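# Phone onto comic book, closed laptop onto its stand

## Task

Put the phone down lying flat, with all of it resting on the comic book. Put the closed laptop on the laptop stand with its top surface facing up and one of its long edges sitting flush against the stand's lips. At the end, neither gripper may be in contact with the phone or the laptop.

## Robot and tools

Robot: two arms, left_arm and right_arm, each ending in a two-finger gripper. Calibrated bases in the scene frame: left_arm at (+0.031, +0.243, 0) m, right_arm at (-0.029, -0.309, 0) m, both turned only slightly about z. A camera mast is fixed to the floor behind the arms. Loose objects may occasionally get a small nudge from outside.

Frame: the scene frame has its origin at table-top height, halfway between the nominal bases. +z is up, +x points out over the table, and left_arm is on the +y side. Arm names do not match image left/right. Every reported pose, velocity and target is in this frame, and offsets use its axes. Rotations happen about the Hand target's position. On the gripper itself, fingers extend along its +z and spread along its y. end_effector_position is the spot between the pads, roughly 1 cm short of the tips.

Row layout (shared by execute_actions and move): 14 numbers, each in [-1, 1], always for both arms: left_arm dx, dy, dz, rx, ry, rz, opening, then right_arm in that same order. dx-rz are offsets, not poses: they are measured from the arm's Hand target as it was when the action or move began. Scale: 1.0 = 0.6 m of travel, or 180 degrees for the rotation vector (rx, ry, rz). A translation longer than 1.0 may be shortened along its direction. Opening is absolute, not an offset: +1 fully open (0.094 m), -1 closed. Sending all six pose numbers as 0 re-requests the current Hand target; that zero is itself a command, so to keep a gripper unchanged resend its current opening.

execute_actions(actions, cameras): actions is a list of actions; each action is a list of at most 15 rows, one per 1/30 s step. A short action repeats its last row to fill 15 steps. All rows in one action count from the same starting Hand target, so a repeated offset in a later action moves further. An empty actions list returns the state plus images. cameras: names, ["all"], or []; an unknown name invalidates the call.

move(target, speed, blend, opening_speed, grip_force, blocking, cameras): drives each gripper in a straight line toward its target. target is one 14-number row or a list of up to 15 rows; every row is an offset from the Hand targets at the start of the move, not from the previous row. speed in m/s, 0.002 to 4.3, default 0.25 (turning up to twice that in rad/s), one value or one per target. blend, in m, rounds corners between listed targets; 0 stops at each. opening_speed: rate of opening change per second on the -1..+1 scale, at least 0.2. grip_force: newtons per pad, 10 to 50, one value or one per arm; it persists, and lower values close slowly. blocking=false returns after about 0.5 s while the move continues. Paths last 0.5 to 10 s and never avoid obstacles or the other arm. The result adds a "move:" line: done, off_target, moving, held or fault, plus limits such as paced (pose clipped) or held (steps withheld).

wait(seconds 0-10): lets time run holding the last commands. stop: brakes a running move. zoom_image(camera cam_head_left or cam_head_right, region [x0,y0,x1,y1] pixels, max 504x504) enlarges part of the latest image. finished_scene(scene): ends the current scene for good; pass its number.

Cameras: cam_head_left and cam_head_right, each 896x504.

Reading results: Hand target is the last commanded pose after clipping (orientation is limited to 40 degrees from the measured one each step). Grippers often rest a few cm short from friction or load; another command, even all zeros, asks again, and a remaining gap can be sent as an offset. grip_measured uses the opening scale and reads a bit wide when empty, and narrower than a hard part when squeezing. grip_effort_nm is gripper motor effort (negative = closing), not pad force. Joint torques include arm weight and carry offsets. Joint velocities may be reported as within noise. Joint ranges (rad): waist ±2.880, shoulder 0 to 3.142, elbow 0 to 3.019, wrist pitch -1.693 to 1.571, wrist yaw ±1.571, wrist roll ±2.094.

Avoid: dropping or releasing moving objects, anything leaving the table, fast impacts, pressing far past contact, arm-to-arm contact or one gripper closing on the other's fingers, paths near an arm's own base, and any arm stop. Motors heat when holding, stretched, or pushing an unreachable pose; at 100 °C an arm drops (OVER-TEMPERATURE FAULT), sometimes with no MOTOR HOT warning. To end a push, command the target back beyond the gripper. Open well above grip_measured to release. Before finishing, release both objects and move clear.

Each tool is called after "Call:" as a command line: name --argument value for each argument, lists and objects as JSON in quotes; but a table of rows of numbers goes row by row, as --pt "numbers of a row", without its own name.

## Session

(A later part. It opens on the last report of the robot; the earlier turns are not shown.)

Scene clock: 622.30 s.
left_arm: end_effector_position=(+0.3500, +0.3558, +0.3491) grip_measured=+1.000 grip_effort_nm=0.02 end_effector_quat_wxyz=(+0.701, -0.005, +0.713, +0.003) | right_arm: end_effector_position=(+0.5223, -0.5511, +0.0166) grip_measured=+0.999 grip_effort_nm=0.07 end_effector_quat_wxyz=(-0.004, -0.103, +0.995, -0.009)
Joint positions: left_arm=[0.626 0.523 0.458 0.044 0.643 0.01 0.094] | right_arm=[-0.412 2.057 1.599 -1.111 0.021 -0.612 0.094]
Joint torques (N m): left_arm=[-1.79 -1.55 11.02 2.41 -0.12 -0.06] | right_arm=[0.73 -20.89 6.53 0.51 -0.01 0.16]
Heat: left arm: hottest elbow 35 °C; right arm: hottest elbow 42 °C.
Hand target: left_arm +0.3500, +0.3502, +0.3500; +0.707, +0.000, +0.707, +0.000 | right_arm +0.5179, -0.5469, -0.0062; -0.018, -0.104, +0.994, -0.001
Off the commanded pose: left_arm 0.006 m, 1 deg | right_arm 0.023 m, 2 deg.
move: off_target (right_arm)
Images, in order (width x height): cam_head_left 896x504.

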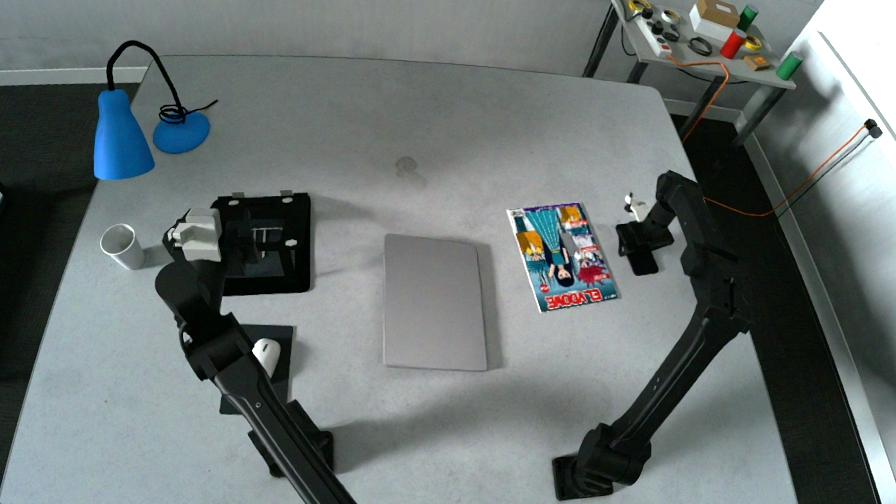

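Call:
move --target '[0, 0, 0, 0, 0, 0, 1, 0, 0, 0.012, 0, 0, 0, 0.35]' --grip_force '[50, 30]' --opening_speed 0.3 --cameras '["cam_head_left"]'

Call:
zoom_image --camera "cam_head_left" --region '[605, 205, 675, 275]'

Scene clock: 630.23 s.
left_arm: end_effector_position=(+0.3500, +0.3558, +0.3491) grip_measured=+1.000 grip_effort_nm=0.02 end_effector_quat_wxyz=(+0.701, -0.005, +0.713, +0.003) | right_arm: end_effector_position=(+0.5223, -0.5511, +0.0166) grip_measured=+0.564 grip_effort_nm=-0.67 end_effector_quat_wxyz=(-0.004, -0.103, +0.995, -0.009)
Joint positions: left_arm=[0.626 0.523 0.458 0.044 0.643 0.01 0.094] | right_arm=[-0.412 2.057 1.599 -1.111 0.021 -0.612 0.073]
Joint torques (N m): left_arm=[-2.26 -2.02 10.89 2.48 -0.11 -0.04] | right_arm=[0.73 -21.48 7.02 -0.01 -0.02 0.16]
Heat: left arm: hottest elbow 35 °C; right arm: hottest elbow 41 °C.
Hand target: left_arm +0.3500, +0.3502, +0.3500; +0.707, +0.000, +0.707, +0.000 | right_arm +0.5179, -0.5469, +0.0010; -0.018, -0.104, +0.994, -0.001
Off the commanded pose: left_arm 0.006 m, 1 deg | right_arm 0.017 m, 2 deg.
grip_force (N): 50, 30
move: off_target (right_arm)
Images, in order (width x height): cam_head_left 896x504.

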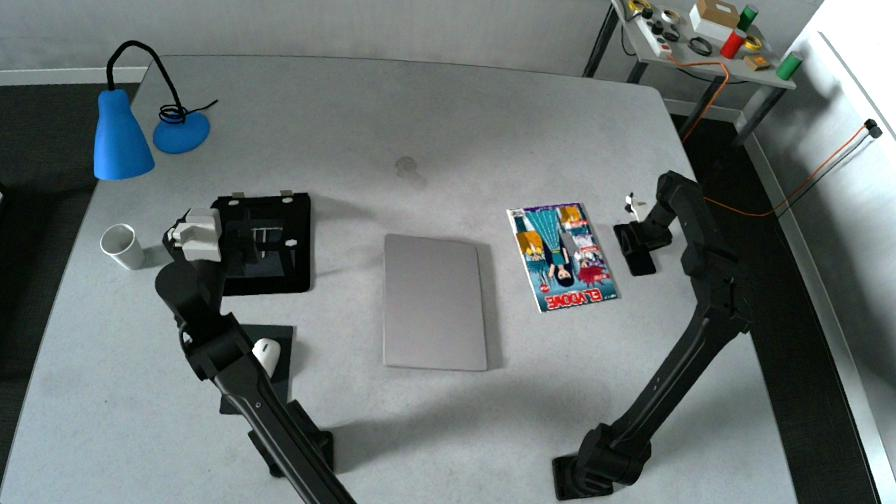

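Scaled by 7.200.

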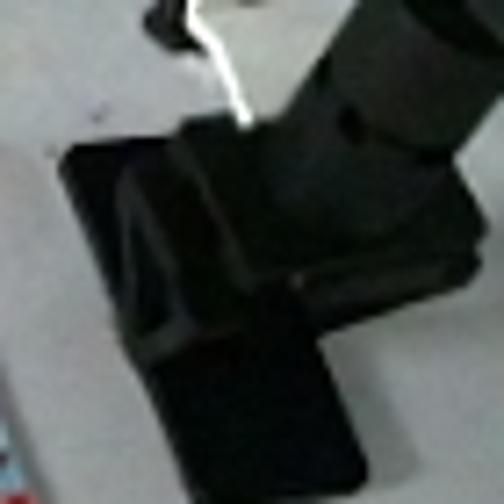

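Call:
move --target '[0, 0, 0, 0, 0, 0, 1, 0.005, 0, 0.18, 0, 0, 0, 0.35]' --speed 0.1 --cameras '["cam_head_left"]'

Call:
zoom_image --camera "cam_head_left" --region '[595, 170, 695, 270]'

Scene clock: 643.83 s.
left_arm: end_effector_position=(+0.3500, +0.3558, +0.3491) grip_measured=+1.000 grip_effort_nm=0.02 end_effector_quat_wxyz=(+0.701, -0.005, +0.713, +0.003) | right_arm: end_effector_position=(+0.4981, -0.5407, +0.0741) grip_measured=+0.564 grip_effort_nm=-0.67 end_effector_quat_wxyz=(-0.051, -0.103, +0.993, +0.017)
Joint positions: left_arm=[0.626 0.523 0.458 0.044 0.643 0.01 0.094] | right_arm=[-0.412 2 1.664 -1.341 0.021 -0.612 0.073]
Joint torques (N m): left_arm=[-2.84 -3.25 10.89 2.59 -0.1 -0.08] | right_arm=[0.97 -24.64 12.38 -0.43 -0.03 0.17]
Heat: left arm: hottest elbow 35 °C; right arm: hottest elbow 40 °C.
Hand target: left_arm +0.3500, +0.3502, +0.3500; +0.707, +0.000, +0.707, +0.000 | right_arm +0.5210, -0.5470, +0.1092; -0.018, -0.104, +0.994, -0.001
Off the commanded pose: left_arm 0.006 m, 1 deg | right_arm 0.042 m, 4 deg.
grip_force (N): 50, 30
move: off_target (right_arm)
Images, in order (width x height): cam_head_left 896x504.

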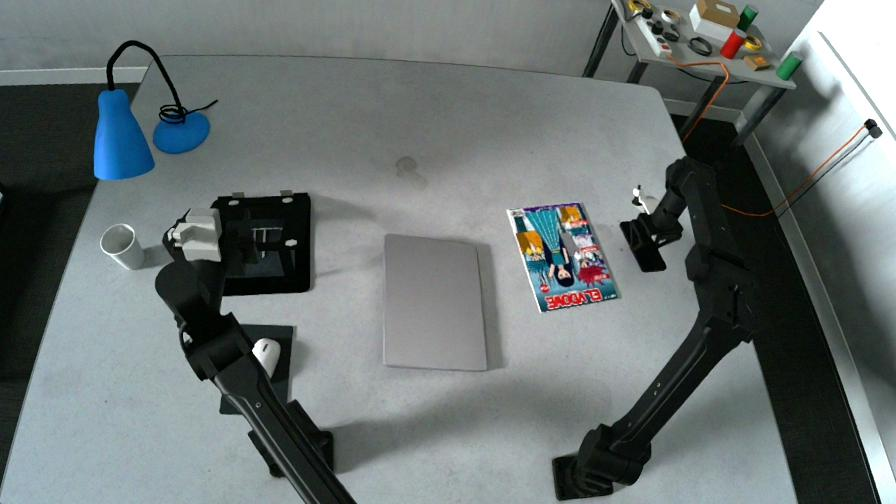

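Scaled by 5.040.

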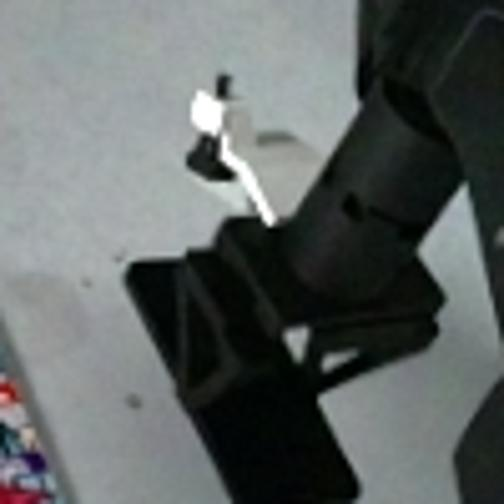

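Call:
move --target '[0, 0, 0, 0, 0, 0, 1, 0, 0.385, 0.01, 0, 0, 0, 0.35]' --speed 0.2 --cameras '["cam_head_left", "cam_head_right"]'

Call:
zoom_image --camera "cam_head_left" --region '[490, 170, 650, 330]'

Call:
zoom_image --camera "cam_head_right" --region '[500, 180, 660, 340]'

Scene clock: 652.40 s.
left_arm: end_effector_position=(+0.3500, +0.3558, +0.3491) grip_measured=+1.000 grip_effort_nm=0.02 end_effector_quat_wxyz=(+0.701, -0.005, +0.713, +0.003) | right_arm: end_effector_position=(+0.5194, -0.3146, +0.0982) grip_measured=+0.564 grip_effort_nm=-0.67 end_effector_quat_wxyz=(-0.038, -0.109, +0.993, +0.002)
Joint positions: left_arm=[0.626 0.523 0.458 0.044 0.643 0.01 0.094] | right_arm=[-0.012 1.89 1.562 -1.317 0.005 -0.225 0.073]
Joint torques (N m): left_arm=[-3.31 -2.14 11.03 2.7 -0.15 -0.12] | right_arm=[0.38 -24.29 7.57 0.27 0.09 0.27]
Heat: left arm: hottest elbow 35 °C; right arm: hottest elbow 42 °C.
Hand target: left_arm +0.3500, +0.3502, +0.3500; +0.707, +0.000, +0.707, +0.000 | right_arm +0.5209, -0.3160, +0.1151; -0.018, -0.104, +0.994, -0.001
Off the commanded pose: left_arm 0.006 m, 1 deg | right_arm 0.017 m, 2 deg.
grip_force (N): 50, 30
move: off_target (right_arm)

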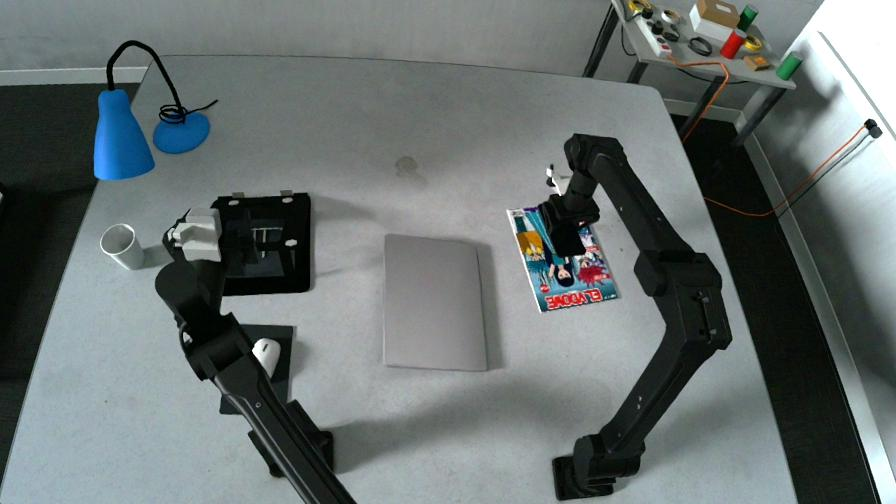

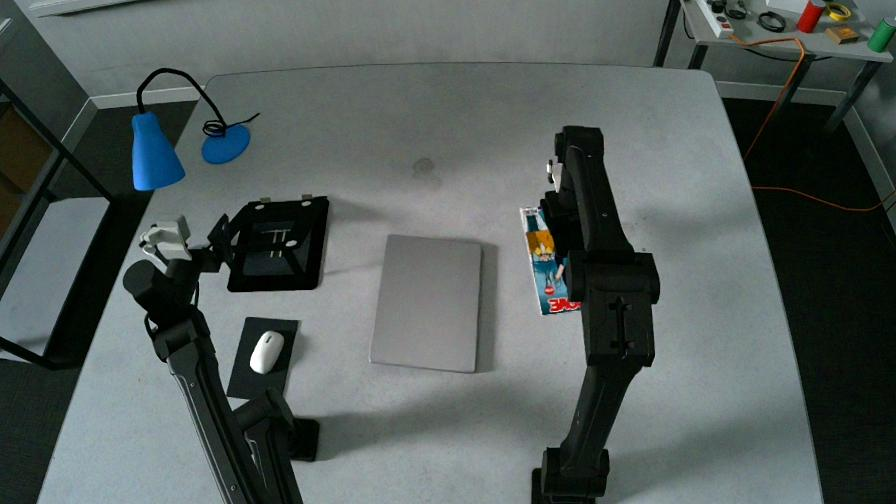

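Scaled by 3.150.

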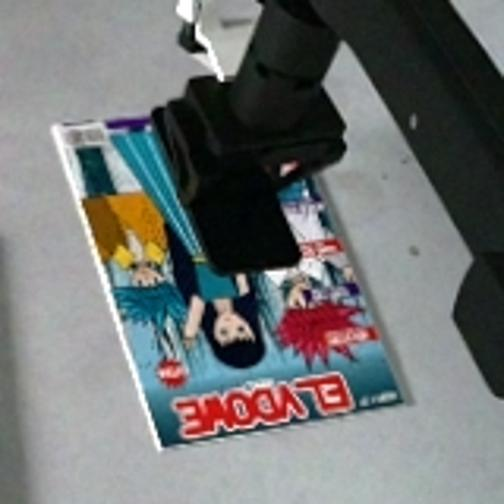

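Scaled by 3.150.

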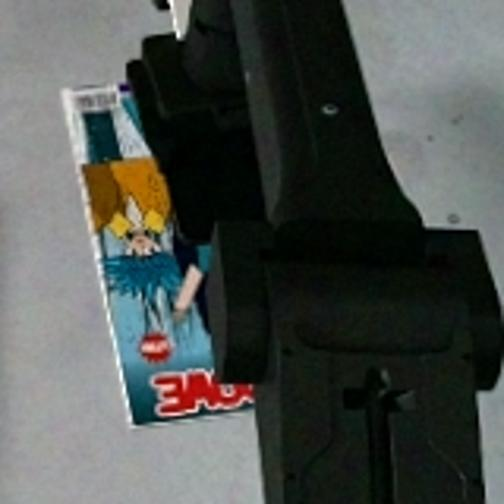

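Call:
move --target '[0, 0, 0, 0, 0, 0, 1, -0.03, 0, -0.15, 0, 0, 0, 0.35]' --speed 0.08 --cameras '["cam_head_left"]'

Call:
zoom_image --camera "cam_head_left" --region '[490, 170, 650, 330]'

Scene clock: 659.97 s.
left_arm: end_effector_position=(+0.3500, +0.3558, +0.3491) grip_measured=+1.000 grip_effort_nm=0.02 end_effector_quat_wxyz=(+0.701, -0.005, +0.713, +0.003) | right_arm: end_effector_position=(+0.5047, -0.3145, +0.0359) grip_measured=+0.564 grip_effort_nm=-0.67 end_effector_quat_wxyz=(-0.012, -0.108, +0.994, -0.001)
Joint positions: left_arm=[0.626 0.523 0.458 0.044 0.643 0.01 0.094] | right_arm=[-0.012 1.89 1.385 -1.089 0.005 -0.224 0.073]
Joint torques (N m): left_arm=[-3.19 -2.61 10.8 2.82 -0.13 -0.1] | right_arm=[0.38 -20.01 6.5 0.44 0.09 0.21]
Heat: left arm: hottest elbow 35 °C; right arm: hottest elbow 41 °C.
Hand target: left_arm +0.3500, +0.3502, +0.3500; +0.707, +0.000, +0.707, +0.000 | right_arm +0.5031, -0.3159, +0.0252; -0.018, -0.104, +0.994, -0.001
Off the commanded pose: left_arm 0.006 m, 1 deg | right_arm 0.011 m, 1 deg.
grip_force (N): 50, 30
move: off_target (right_arm)
Images, in order (width x height): cam_head_left 896x504.

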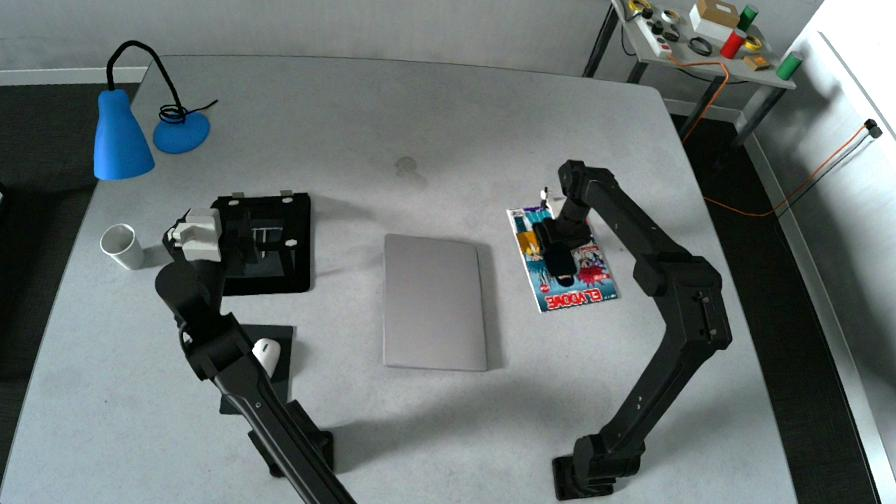

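Scaled by 3.150.

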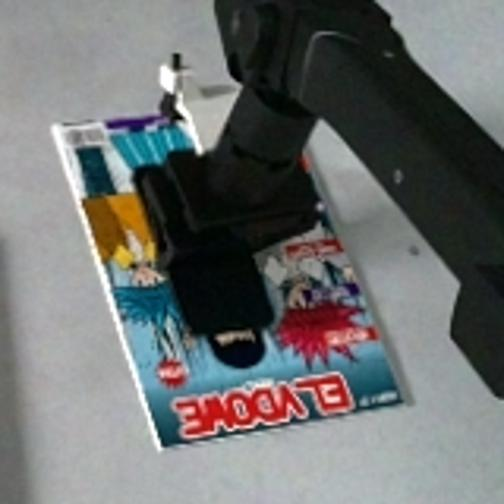

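Call:
move --target '[0, 0, 0, 0, 0, 0, 1, 0, 0, -0.024, 0, 0, 0, 0.35]' --speed 0.04 --cameras '[]'

Scene clock: 662.97 s.
left_arm: end_effector_position=(+0.3500, +0.3558, +0.3491) grip_measured=+1.000 grip_effort_nm=0.02 end_effector_quat_wxyz=(+0.701, -0.005, +0.713, +0.003) | right_arm: end_effector_position=(+0.5048, -0.3145, +0.0207) grip_measured=+0.564 grip_effort_nm=-0.67 end_effector_quat_wxyz=(-0.013, -0.108, +0.994, -0.001)
Joint positions: left_arm=[0.626 0.523 0.458 0.044 0.643 0.01 0.094] | right_arm=[-0.012 1.911 1.371 -1.056 0.005 -0.224 0.073]
Joint torques (N m): left_arm=[-2.55 -2.14 11.02 2.41 -0.1 -0.09] | right_arm=[0.38 -20.19 6.61 0.4 0.08 0.22]
Heat: left arm: hottest elbow 35 °C; right arm: hottest shoulder 41 °C.
Hand target: left_arm +0.3500, +0.3502, +0.3500; +0.707, +0.000, +0.707, +0.000 | right_arm +0.5031, -0.3160, +0.0109; -0.018, -0.104, +0.994, -0.001
Off the commanded pose: left_arm 0.006 m, 1 deg | right_arm 0.010 m, 1 deg.
grip_force (N): 50, 30
move: done
No camera images: "cameras" was empty.

Call:
move --target '[0, 0, 0, 0, 0, 0, 1, 0, 0, -0.012, 0, 0, 0, 0.35]' --speed 0.03 --cameras '[]'

Scene clock: 665.40 s.
left_arm: end_effector_position=(+0.3500, +0.3558, +0.3491) grip_measured=+1.000 grip_effort_nm=0.02 end_effector_quat_wxyz=(+0.701, -0.005, +0.713, +0.003) | right_arm: end_effector_position=(+0.5081, -0.3146, +0.0197) grip_measured=+0.564 grip_effort_nm=-0.67 end_effector_quat_wxyz=(-0.006, -0.108, +0.994, -0.002)
Joint positions: left_arm=[0.626 0.523 0.458 0.044 0.643 0.01 0.094] | right_arm=[-0.012 1.913 1.371 -1.042 0.005 -0.224 0.073]
Joint torques (N m): left_arm=[-2.08 -2.2 10.92 2.54 -0.14 -0.07] | right_arm=[0.44 -18.78 6.16 0.55 0.08 0.22]
Heat: left arm: hottest elbow 35 °C; right arm: hottest elbow 41 °C.
Hand target: left_arm +0.3500, +0.3502, +0.3500; +0.707, +0.000, +0.707, +0.000 | right_arm +0.5031, -0.3160, +0.0036; -0.018, -0.104, +0.994, -0.001
Off the commanded pose: left_arm 0.006 m, 1 deg | right_arm 0.017 m, 1 deg.
grip_force (N): 50, 30
move: off_target (right_arm)
No camera images: "cameras" was empty.

Call:
move --target '[0, 0, 0, 0, 0, 0, 1, -0.005, 0, -0.013, 0, 0, 0, 0.35]' --speed 0.03 --cameras '["cam_head_left"]'

Call:
zoom_image --camera "cam_head_left" --region '[490, 190, 630, 330]'

Scene clock: 670.07 s.
left_arm: end_effector_position=(+0.3500, +0.3558, +0.3491) grip_measured=+1.000 grip_effort_nm=0.02 end_effector_quat_wxyz=(+0.701, -0.005, +0.713, +0.003) | right_arm: end_effector_position=(+0.5070, -0.3148, +0.0174) grip_measured=+0.564 grip_effort_nm=-0.67 end_effector_quat_wxyz=(-0.006, -0.108, +0.994, -0.002)
Joint positions: left_arm=[0.626 0.523 0.458 0.044 0.643 0.01 0.094] | right_arm=[-0.012 1.913 1.364 -1.034 0.006 -0.224 0.073]
Joint torques (N m): left_arm=[-2.55 -2.32 11.08 2.45 -0.15 -0.07] | right_arm=[0.44 -18.55 5.41 0.92 0.05 0.21]
Heat: left arm: hottest elbow 35 °C; right arm: hottest shoulder 40 °C.
Hand target: left_arm +0.3500, +0.3502, +0.3500; +0.707, +0.000, +0.707, +0.000 | right_arm +0.4999, -0.3160, -0.0043; -0.018, -0.104, +0.994, -0.001
Off the commanded pose: left_arm 0.006 m, 1 deg | right_arm 0.023 m, 1 deg.
grip_force (N): 50, 30
move: off_target (right_arm)
Images, in order (width x height): cam_head_left 896x504.

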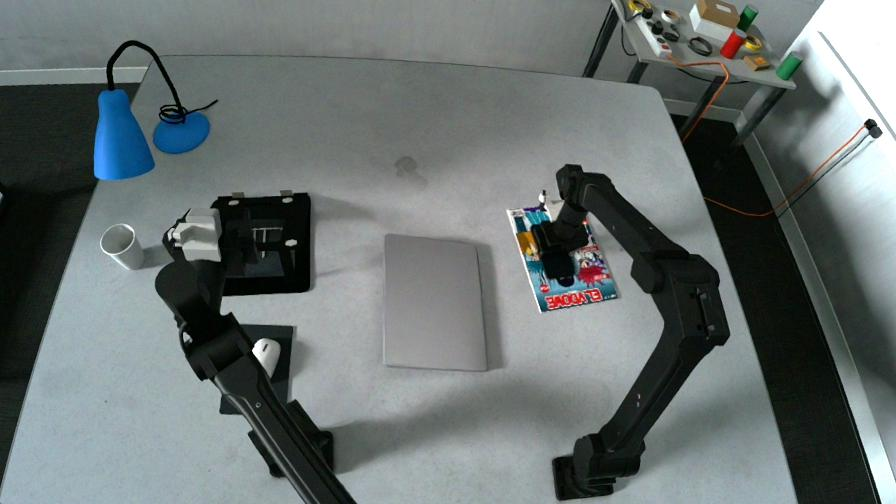

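Scaled by 3.600.

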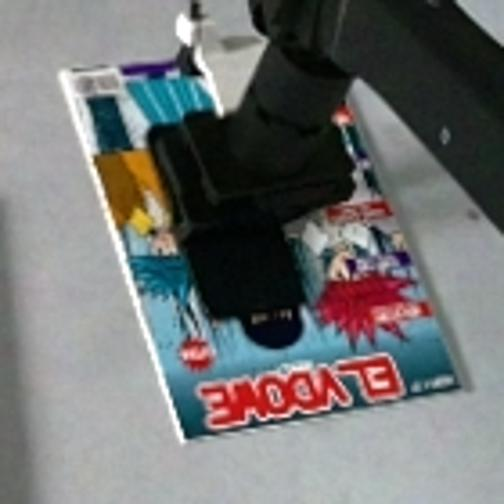

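Call:
move --target '[0, 0, 0, 0, 0, 0, 1, 0, 0, 0.008, 0, 0, 0, 1]' --opening_speed 0.25 --speed 0.05 --cameras '["cam_head_left"]'

Call:
zoom_image --camera "cam_head_left" --region '[490, 190, 630, 330]'

Scene clock: 678.17 s.
left_arm: end_effector_position=(+0.3500, +0.3558, +0.3491) grip_measured=+1.000 grip_effort_nm=0.02 end_effector_quat_wxyz=(+0.701, -0.005, +0.713, +0.003) | right_arm: end_effector_position=(+0.5080, -0.3154, +0.0174) grip_measured=+0.998 grip_effort_nm=0.09 end_effector_quat_wxyz=(-0.004, -0.108, +0.994, -0.004)
Joint positions: left_arm=[0.626 0.523 0.458 0.044 0.643 0.01 0.094] | right_arm=[-0.012 1.913 1.364 -1.03 0.01 -0.223 0.094]
Joint torques (N m): left_arm=[-1.9 -1.32 11.08 2.59 -0.12 -0.07] | right_arm=[0.44 -18.96 5.72 0.49 -0.08 0.21]
Heat: left arm: hottest elbow 35 °C; right arm: hottest shoulder 40 °C.
Hand target: left_arm +0.3500, +0.3502, +0.3500; +0.707, +0.000, +0.707, +0.000 | right_arm +0.5000, -0.3159, +0.0005; -0.018, -0.104, +0.994, -0.001
Off the commanded pose: left_arm 0.006 m, 1 deg | right_arm 0.019 m, 2 deg.
grip_force (N): 50, 30
move: off_target (right_arm)
Images, in order (width x height): cam_head_left 896x504.

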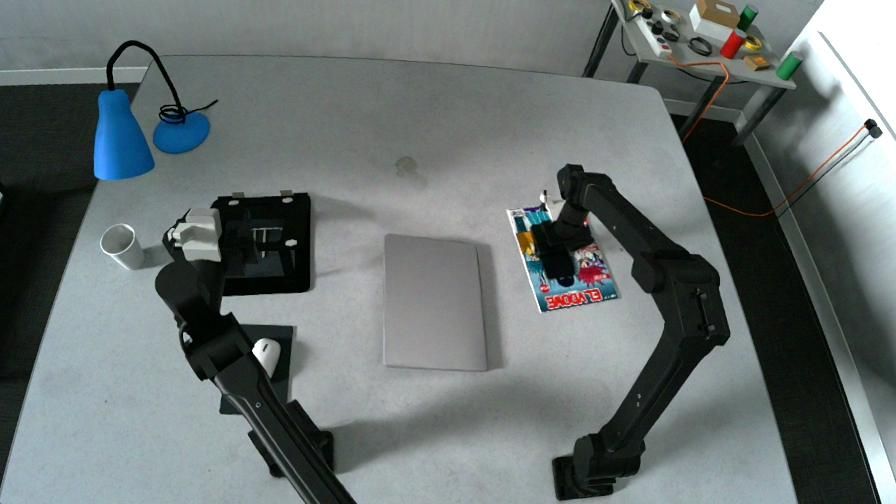

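Scaled by 3.600.

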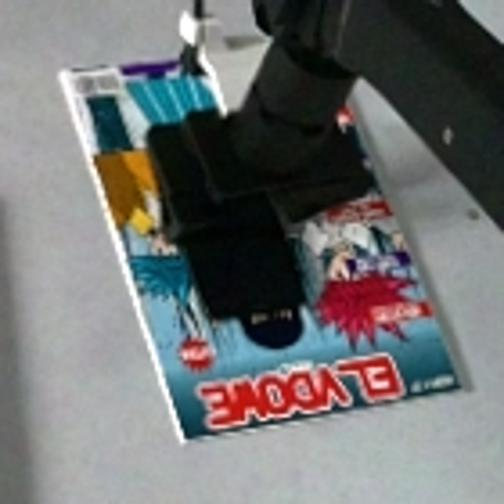

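Call:
move --pt "0 0 0 0 0 0 1 0.0 0 0.25 0 0 0 1" --pt "0 0 0 0 0 0 1 -0.35 -0.2 0.35 0 0 0 1" --speed '[0.1, 0.25]' --blend '[0.03, 0]' --grip_force 50 --cameras '["all"]'

Call:
zoom_image --camera "cam_head_left" --region '[490, 190, 630, 330]'

Call:
zoom_image --camera "cam_head_right" --region '[500, 180, 660, 340]'

Scene clock: 684.93 s.
left_arm: end_effector_position=(+0.3500, +0.3558, +0.3491) grip_measured=+1.000 grip_effort_nm=0.02 end_effector_quat_wxyz=(+0.701, -0.005, +0.713, +0.003) | right_arm: end_effector_position=(+0.2977, -0.4354, +0.2140) grip_measured=+0.999 grip_effort_nm=0.07 end_effector_quat_wxyz=(-0.010, -0.104, +0.994, -0.006)
Joint positions: left_arm=[0.626 0.523 0.458 0.044 0.643 0.01 0.094] | right_arm=[-0.362 1.271 1.138 -1.451 0.02 -0.566 0.094]
Joint torques (N m): left_arm=[-2.67 -1.55 11.08 2.59 -0.15 -0.07] | right_arm=[-0.15 -11.22 7.25 -0.23 -0.05 0.1]
Heat: left arm: hottest elbow 35 °C; right arm: hottest shoulder 40 °C.
Hand target: left_arm +0.3500, +0.3502, +0.3500; +0.707, +0.000, +0.707, +0.000 | right_arm +0.2900, -0.4360, +0.2105; -0.018, -0.104, +0.994, -0.001
Off the commanded pose: left_arm 0.006 m, 1 deg | right_arm 0.008 m, 1 deg.
move: done

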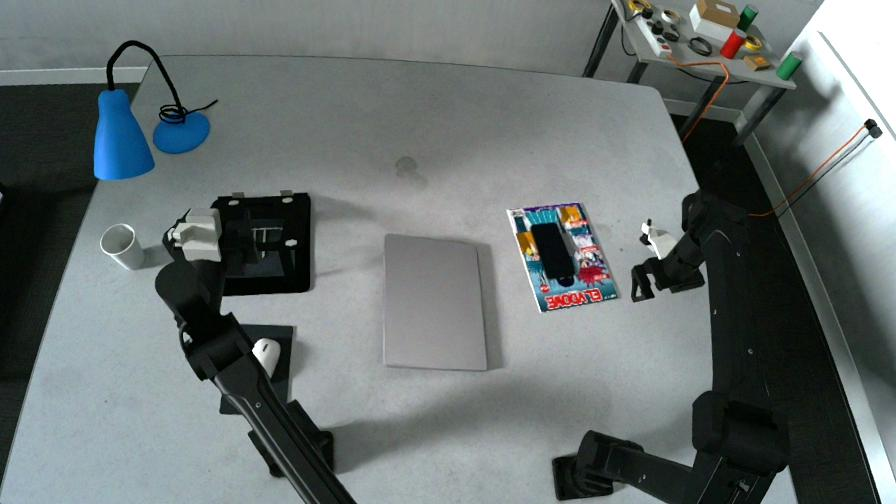

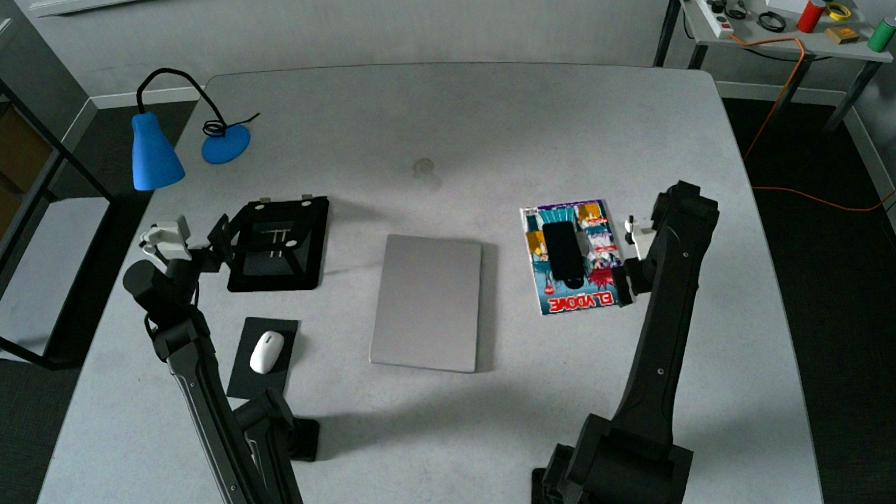

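Scaled by 3.600.

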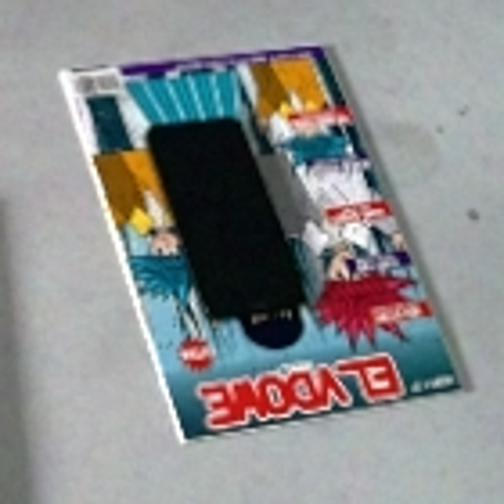

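Scaled by 3.150.

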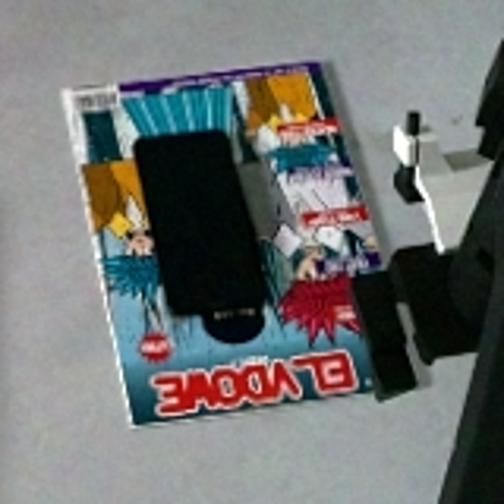

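Call:
execute_actions --actions '[]'

Scene clock: 711.47 s.
left_arm: end_effector_position=(+0.3500, +0.3558, +0.3491) grip_measured=+1.000 grip_effort_nm=0.02 end_effector_quat_wxyz=(+0.701, -0.005, +0.713, +0.003) | right_arm: end_effector_position=(+0.2977, -0.4354, +0.2140) grip_measured=+0.999 grip_effort_nm=0.07 end_effector_quat_wxyz=(-0.010, -0.105, +0.994, -0.006)
Joint positions: left_arm=[0.626 0.523 0.458 0.044 0.643 0.01 0.094] | right_arm=[-0.362 1.271 1.138 -1.451 0.02 -0.567 0.094]
Joint velocities: within noise
Joint torques (N m): left_arm=[-2.26 -1.96 11 2.51 -0.09 -0.1] | right_arm=[-0.15 -11.4 7.25 -0.23 -0.05 0.09]
Motor temperatures (°C): left_arm=[23 26 36 24 26 23 26] | right_arm=[26 37 39 25 24 23 25]
Heat: left arm: hottest elbow 36 °C; right arm: hottest elbow 39 °C.
Hand target: left_arm +0.3500, +0.3502, +0.3500; +0.707, +0.000, +0.707, +0.000 | right_arm +0.2900, -0.4360, +0.2105; -0.018, -0.104, +0.994, -0.001
Tool commands: left_gripper/opening=+1.0 right_gripper/opening=+1.0
Off the commanded pose: left_arm 0.006 m, 1 deg | right_arm 0.008 m, 1 deg.

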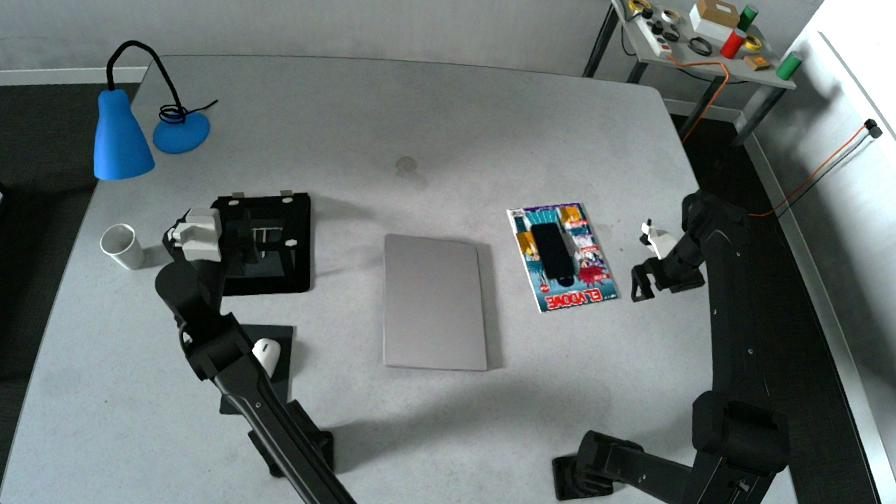

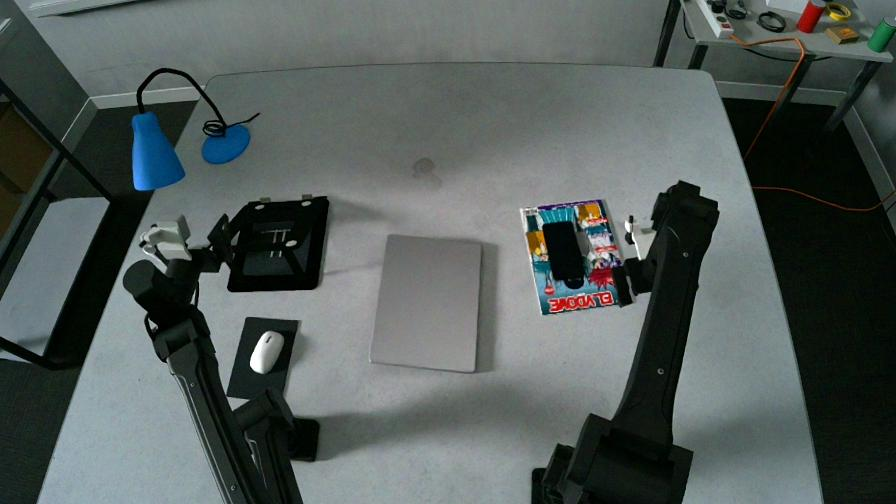

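Call:
zoom_image --camera "cam_head_left" --region '[370, 220, 510, 390]'

Call:
zoom_image --camera "cam_head_right" --region '[355, 220, 495, 390]'

Scaled by 2.965.

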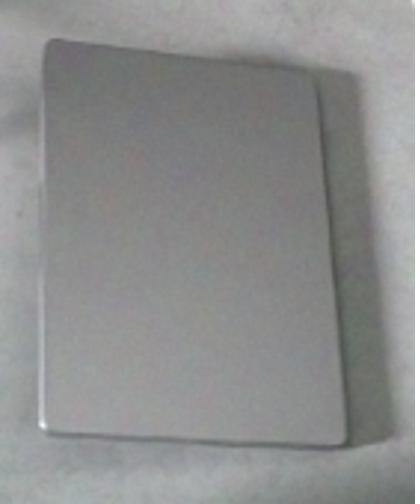

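Scaled by 2.965.

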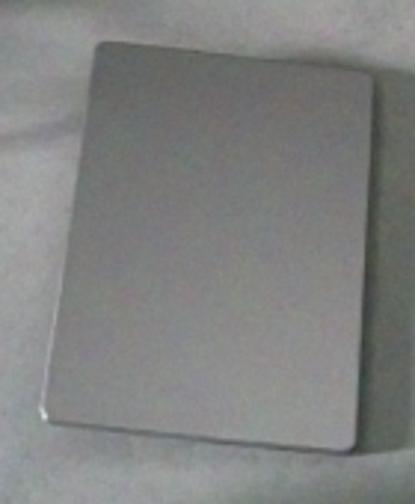

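Call:
zoom_image --camera "cam_head_left" --region '[450, 340, 520, 390]'

Call:
zoom_image --camera "cam_head_right" --region '[355, 340, 425, 390]'

Call:
zoom_image --camera "cam_head_left" --region '[100, 180, 330, 310]'

Scaled by 7.200.

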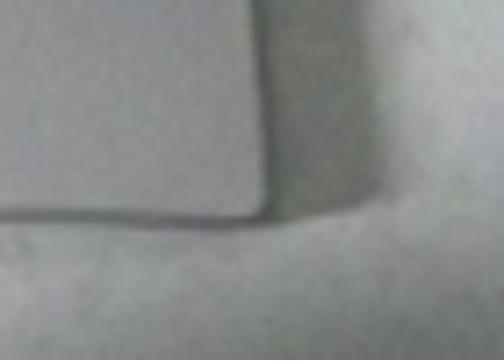

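Scaled by 7.200.

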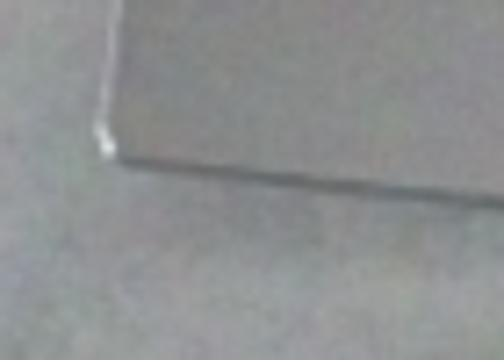

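Scaled by 2.191.

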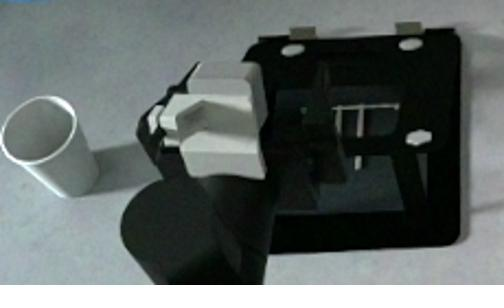

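Call:
zoom_image --camera "cam_head_left" --region '[500, 190, 640, 330]'

Call:
zoom_image --camera "cam_head_right" --region '[505, 190, 645, 330]'

Scaled by 3.600.

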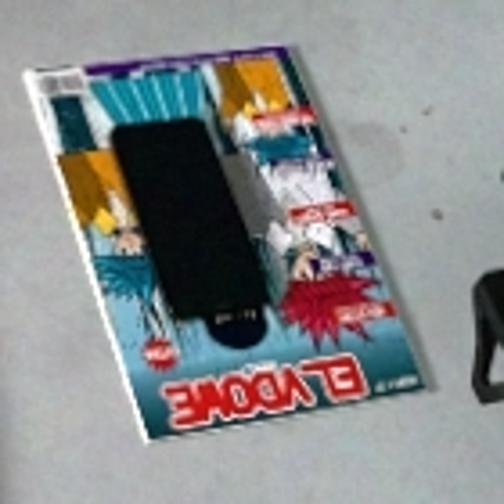

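Scaled by 3.600.

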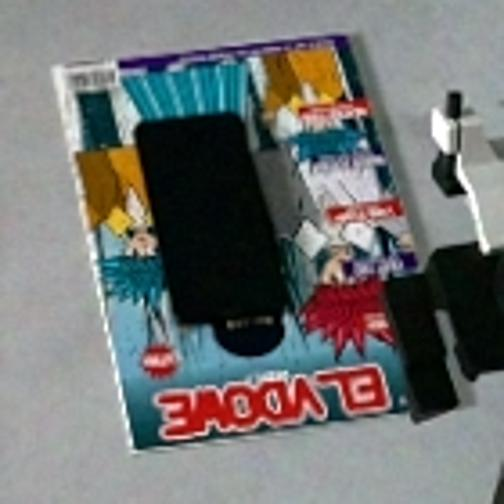

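Call:
move --target '[0.0167, -0.25, -0.3333, -0.1306, 0.4875, -0.1306, 0.5, 0.1167, 0.3433, -0.1008, 0, 0, -0.0667, -1]' --speed 0.25 --cameras '["all"]'

Scene clock: 976.00 s.
left_arm: end_effector_position=(+0.3381, +0.2021, +0.1304) grip_measured=+0.502 grip_effort_nm=-0.08 end_effector_quat_wxyz=(-0.020, -0.011, +0.965, -0.261) | right_arm: end_effector_position=(+0.3453, -0.2373, +0.1459) grip_measured=-0.991 grip_effort_nm=-0.50 end_effector_quat_wxyz=(-0.030, +0.002, +1.000, -0.002)
Joint positions: left_arm=[0.122 1.281 0.852 -1.267 0.516 0.161 0.071] | right_arm=[0.183 1.424 1.1 -1.306 -0.007 0.192 0]
Joint torques (N m): left_arm=[-2.49 -8.82 15.08 -0.29 0.45 0.03] | right_arm=[1.32 -11.46 10.25 0.38 0 0.28]
Heat: left arm: hottest elbow 37 °C; right arm: hottest elbow 39 °C.
Hand target: left_arm +0.3600, +0.2002, +0.1501; +0.000, +0.001, +0.966, -0.259 | right_arm +0.3601, -0.2300, +0.1500; -0.018, +0.001, +1.000, +0.000
Off the commanded pose: left_arm 0.030 m, 3 deg | right_arm 0.017 m, 1 deg.
move: off_target (left_arm, right_arm)

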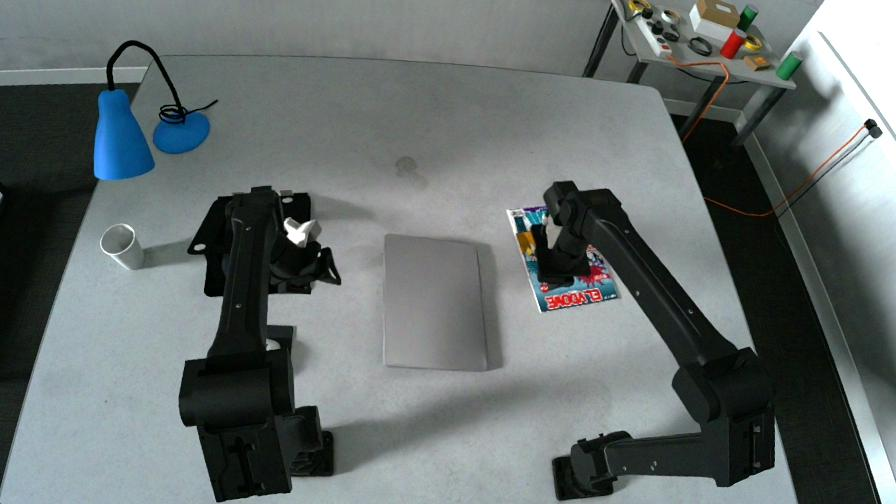

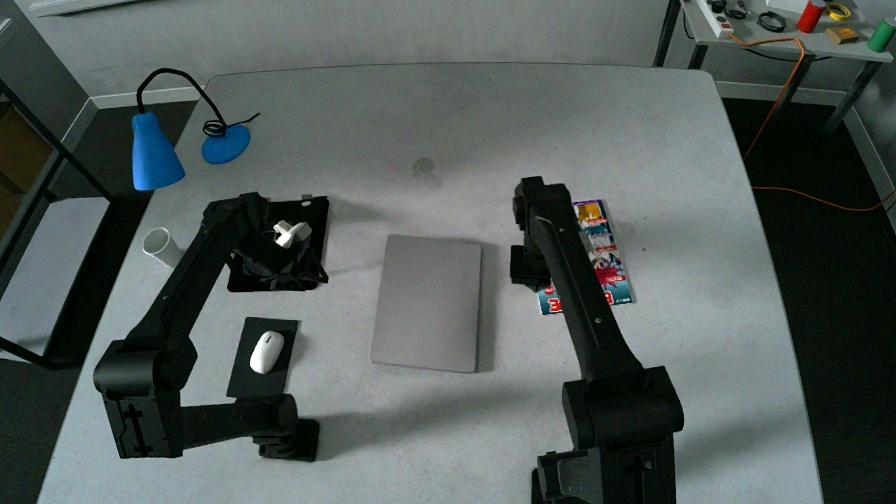

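Call:
move --target '[0.0367, -0.0583, -0.1333, 0, 0, 0, 0.5, 0.025, 0.0783, -0.1667, 0, 0, 0, -1]' --speed 0.15 --cameras '["all"]'

Call:
zoom_image --camera "cam_head_left" --region '[320, 220, 550, 390]'

Call:
zoom_image --camera "cam_head_right" --region '[320, 220, 550, 390]'

Scene clock: 983.10 s.
left_arm: end_effector_position=(+0.3837, +0.1707, +0.0745) grip_measured=+0.502 grip_effort_nm=-0.08 end_effector_quat_wxyz=(+0.004, -0.002, +0.966, -0.258) | right_arm: end_effector_position=(+0.3785, -0.1870, +0.0606) grip_measured=-0.991 grip_effort_nm=-0.50 end_effector_quat_wxyz=(-0.010, +0.002, +1.000, +0.002)
Joint positions: left_arm=[0.014 1.435 0.835 -0.986 0.521 0.043 0.071] | right_arm=[0.284 1.607 1.062 -1.044 -0.01 0.293 0]
Joint torques (N m): left_arm=[-3.19 -10.34 7.86 0.81 0.35 -0.05] | right_arm=[1.32 -13.63 6.45 0.47 -0.02 0.19]
Heat: left arm: hottest elbow 38 °C; right arm: hottest elbow 39 °C.
Hand target: left_arm +0.3821, +0.1652, +0.0701; +0.000, +0.001, +0.966, -0.259 | right_arm +0.3751, -0.1830, +0.0500; -0.018, +0.001, +1.000, +0.001
Off the commanded pose: left_arm 0.007 m, 1 deg | right_arm 0.012 m, 1 deg.
move: off_target (right_arm)

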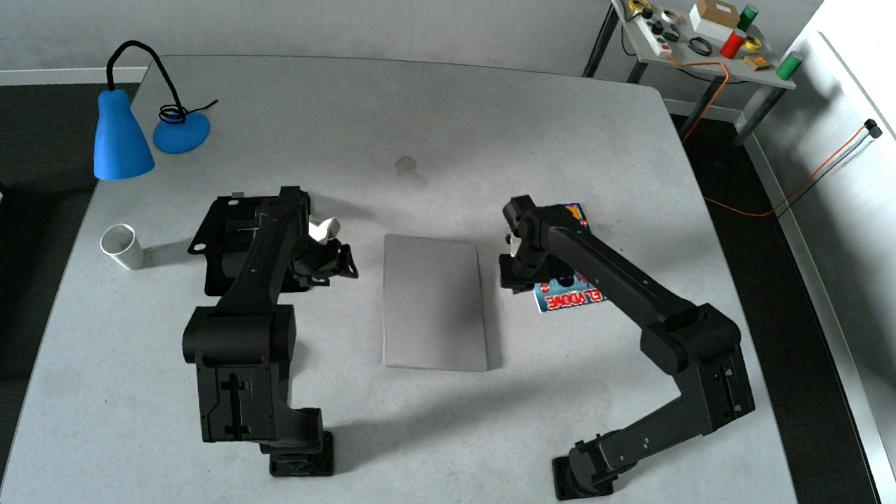

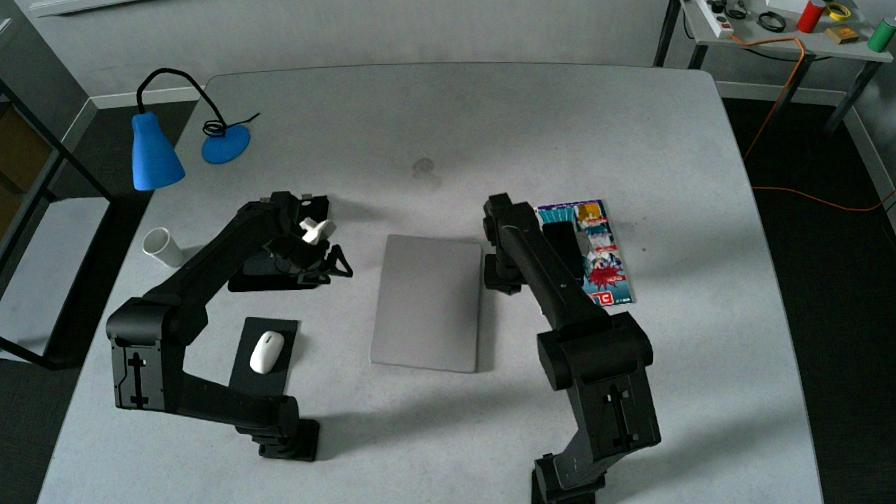

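Scaled by 2.191.

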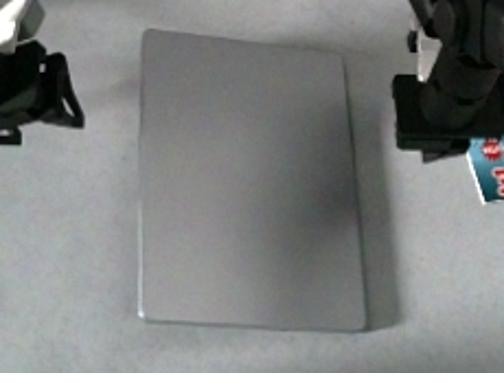

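Scaled by 2.191.

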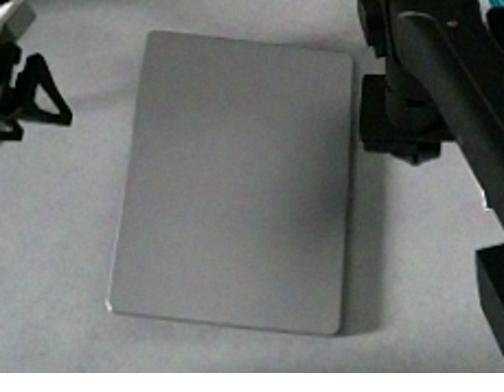

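Call:
move --target '[-0.0333, 0.0, -0.06, 0, 0, 0, 0.5, -0.0167, 0.0, -0.05, 0, 0, 0, -1]' --speed 0.1 --cameras '["cam_head_left"]'

Call:
zoom_image --camera "cam_head_left" --region '[300, 230, 400, 310]'

Call:
zoom_image --camera "cam_head_left" --region '[460, 230, 560, 310]'

Scene clock: 1004.43 s.
left_arm: end_effector_position=(+0.3670, +0.1687, +0.0419) grip_measured=+0.502 grip_effort_nm=-0.08 end_effector_quat_wxyz=(+0.009, +0.002, +0.966, -0.258) | right_arm: end_effector_position=(+0.3707, -0.1871, +0.0322) grip_measured=-0.991 grip_effort_nm=-0.50 end_effector_quat_wxyz=(-0.008, +0.003, +1.000, +0.003)
Joint positions: left_arm=[0.011 1.45 0.743 -0.868 0.522 0.045 0.071] | right_arm=[0.289 1.63 1.002 -0.956 -0.01 0.3 0]
Joint torques (N m): left_arm=[-2.08 -10.23 6.76 0.61 0.35 -0.06] | right_arm=[1.44 -13.27 5.71 0.5 -0.02 0.19]
Heat: left arm: hottest elbow 37 °C; right arm: hottest elbow 38 °C.
Hand target: left_arm +0.3622, +0.1653, +0.0341; +0.000, +0.001, +0.966, -0.259 | right_arm +0.3649, -0.1829, +0.0200; -0.018, +0.001, +1.000, +0.001
Off the commanded pose: left_arm 0.010 m, 1 deg | right_arm 0.014 m, 1 deg.
move: off_target (right_arm)
Images, in order (width x height): cam_head_left 896x504.

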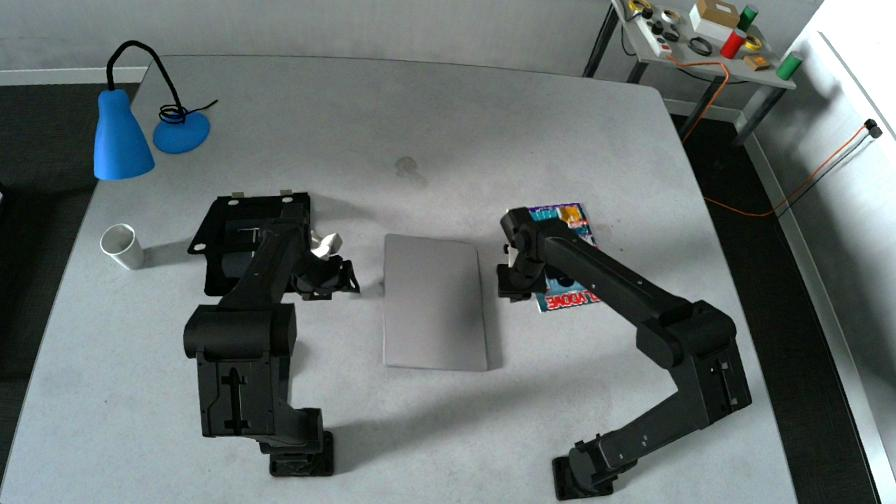

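Scaled by 5.040.

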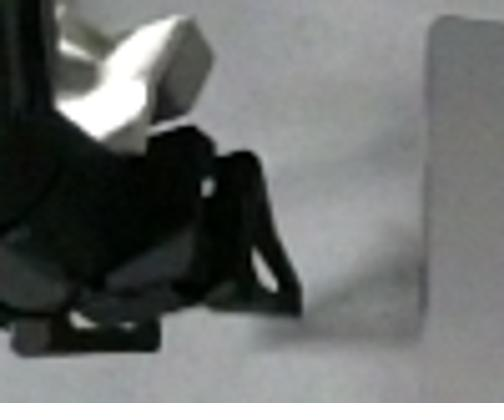

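Scaled by 5.040.

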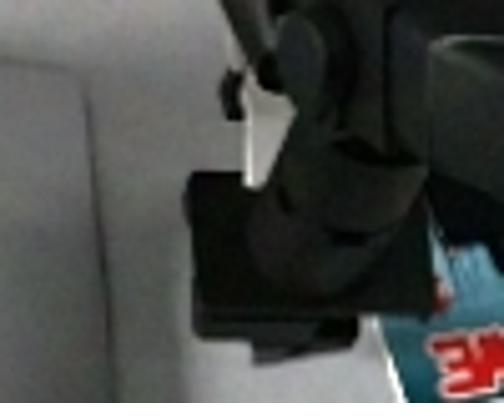

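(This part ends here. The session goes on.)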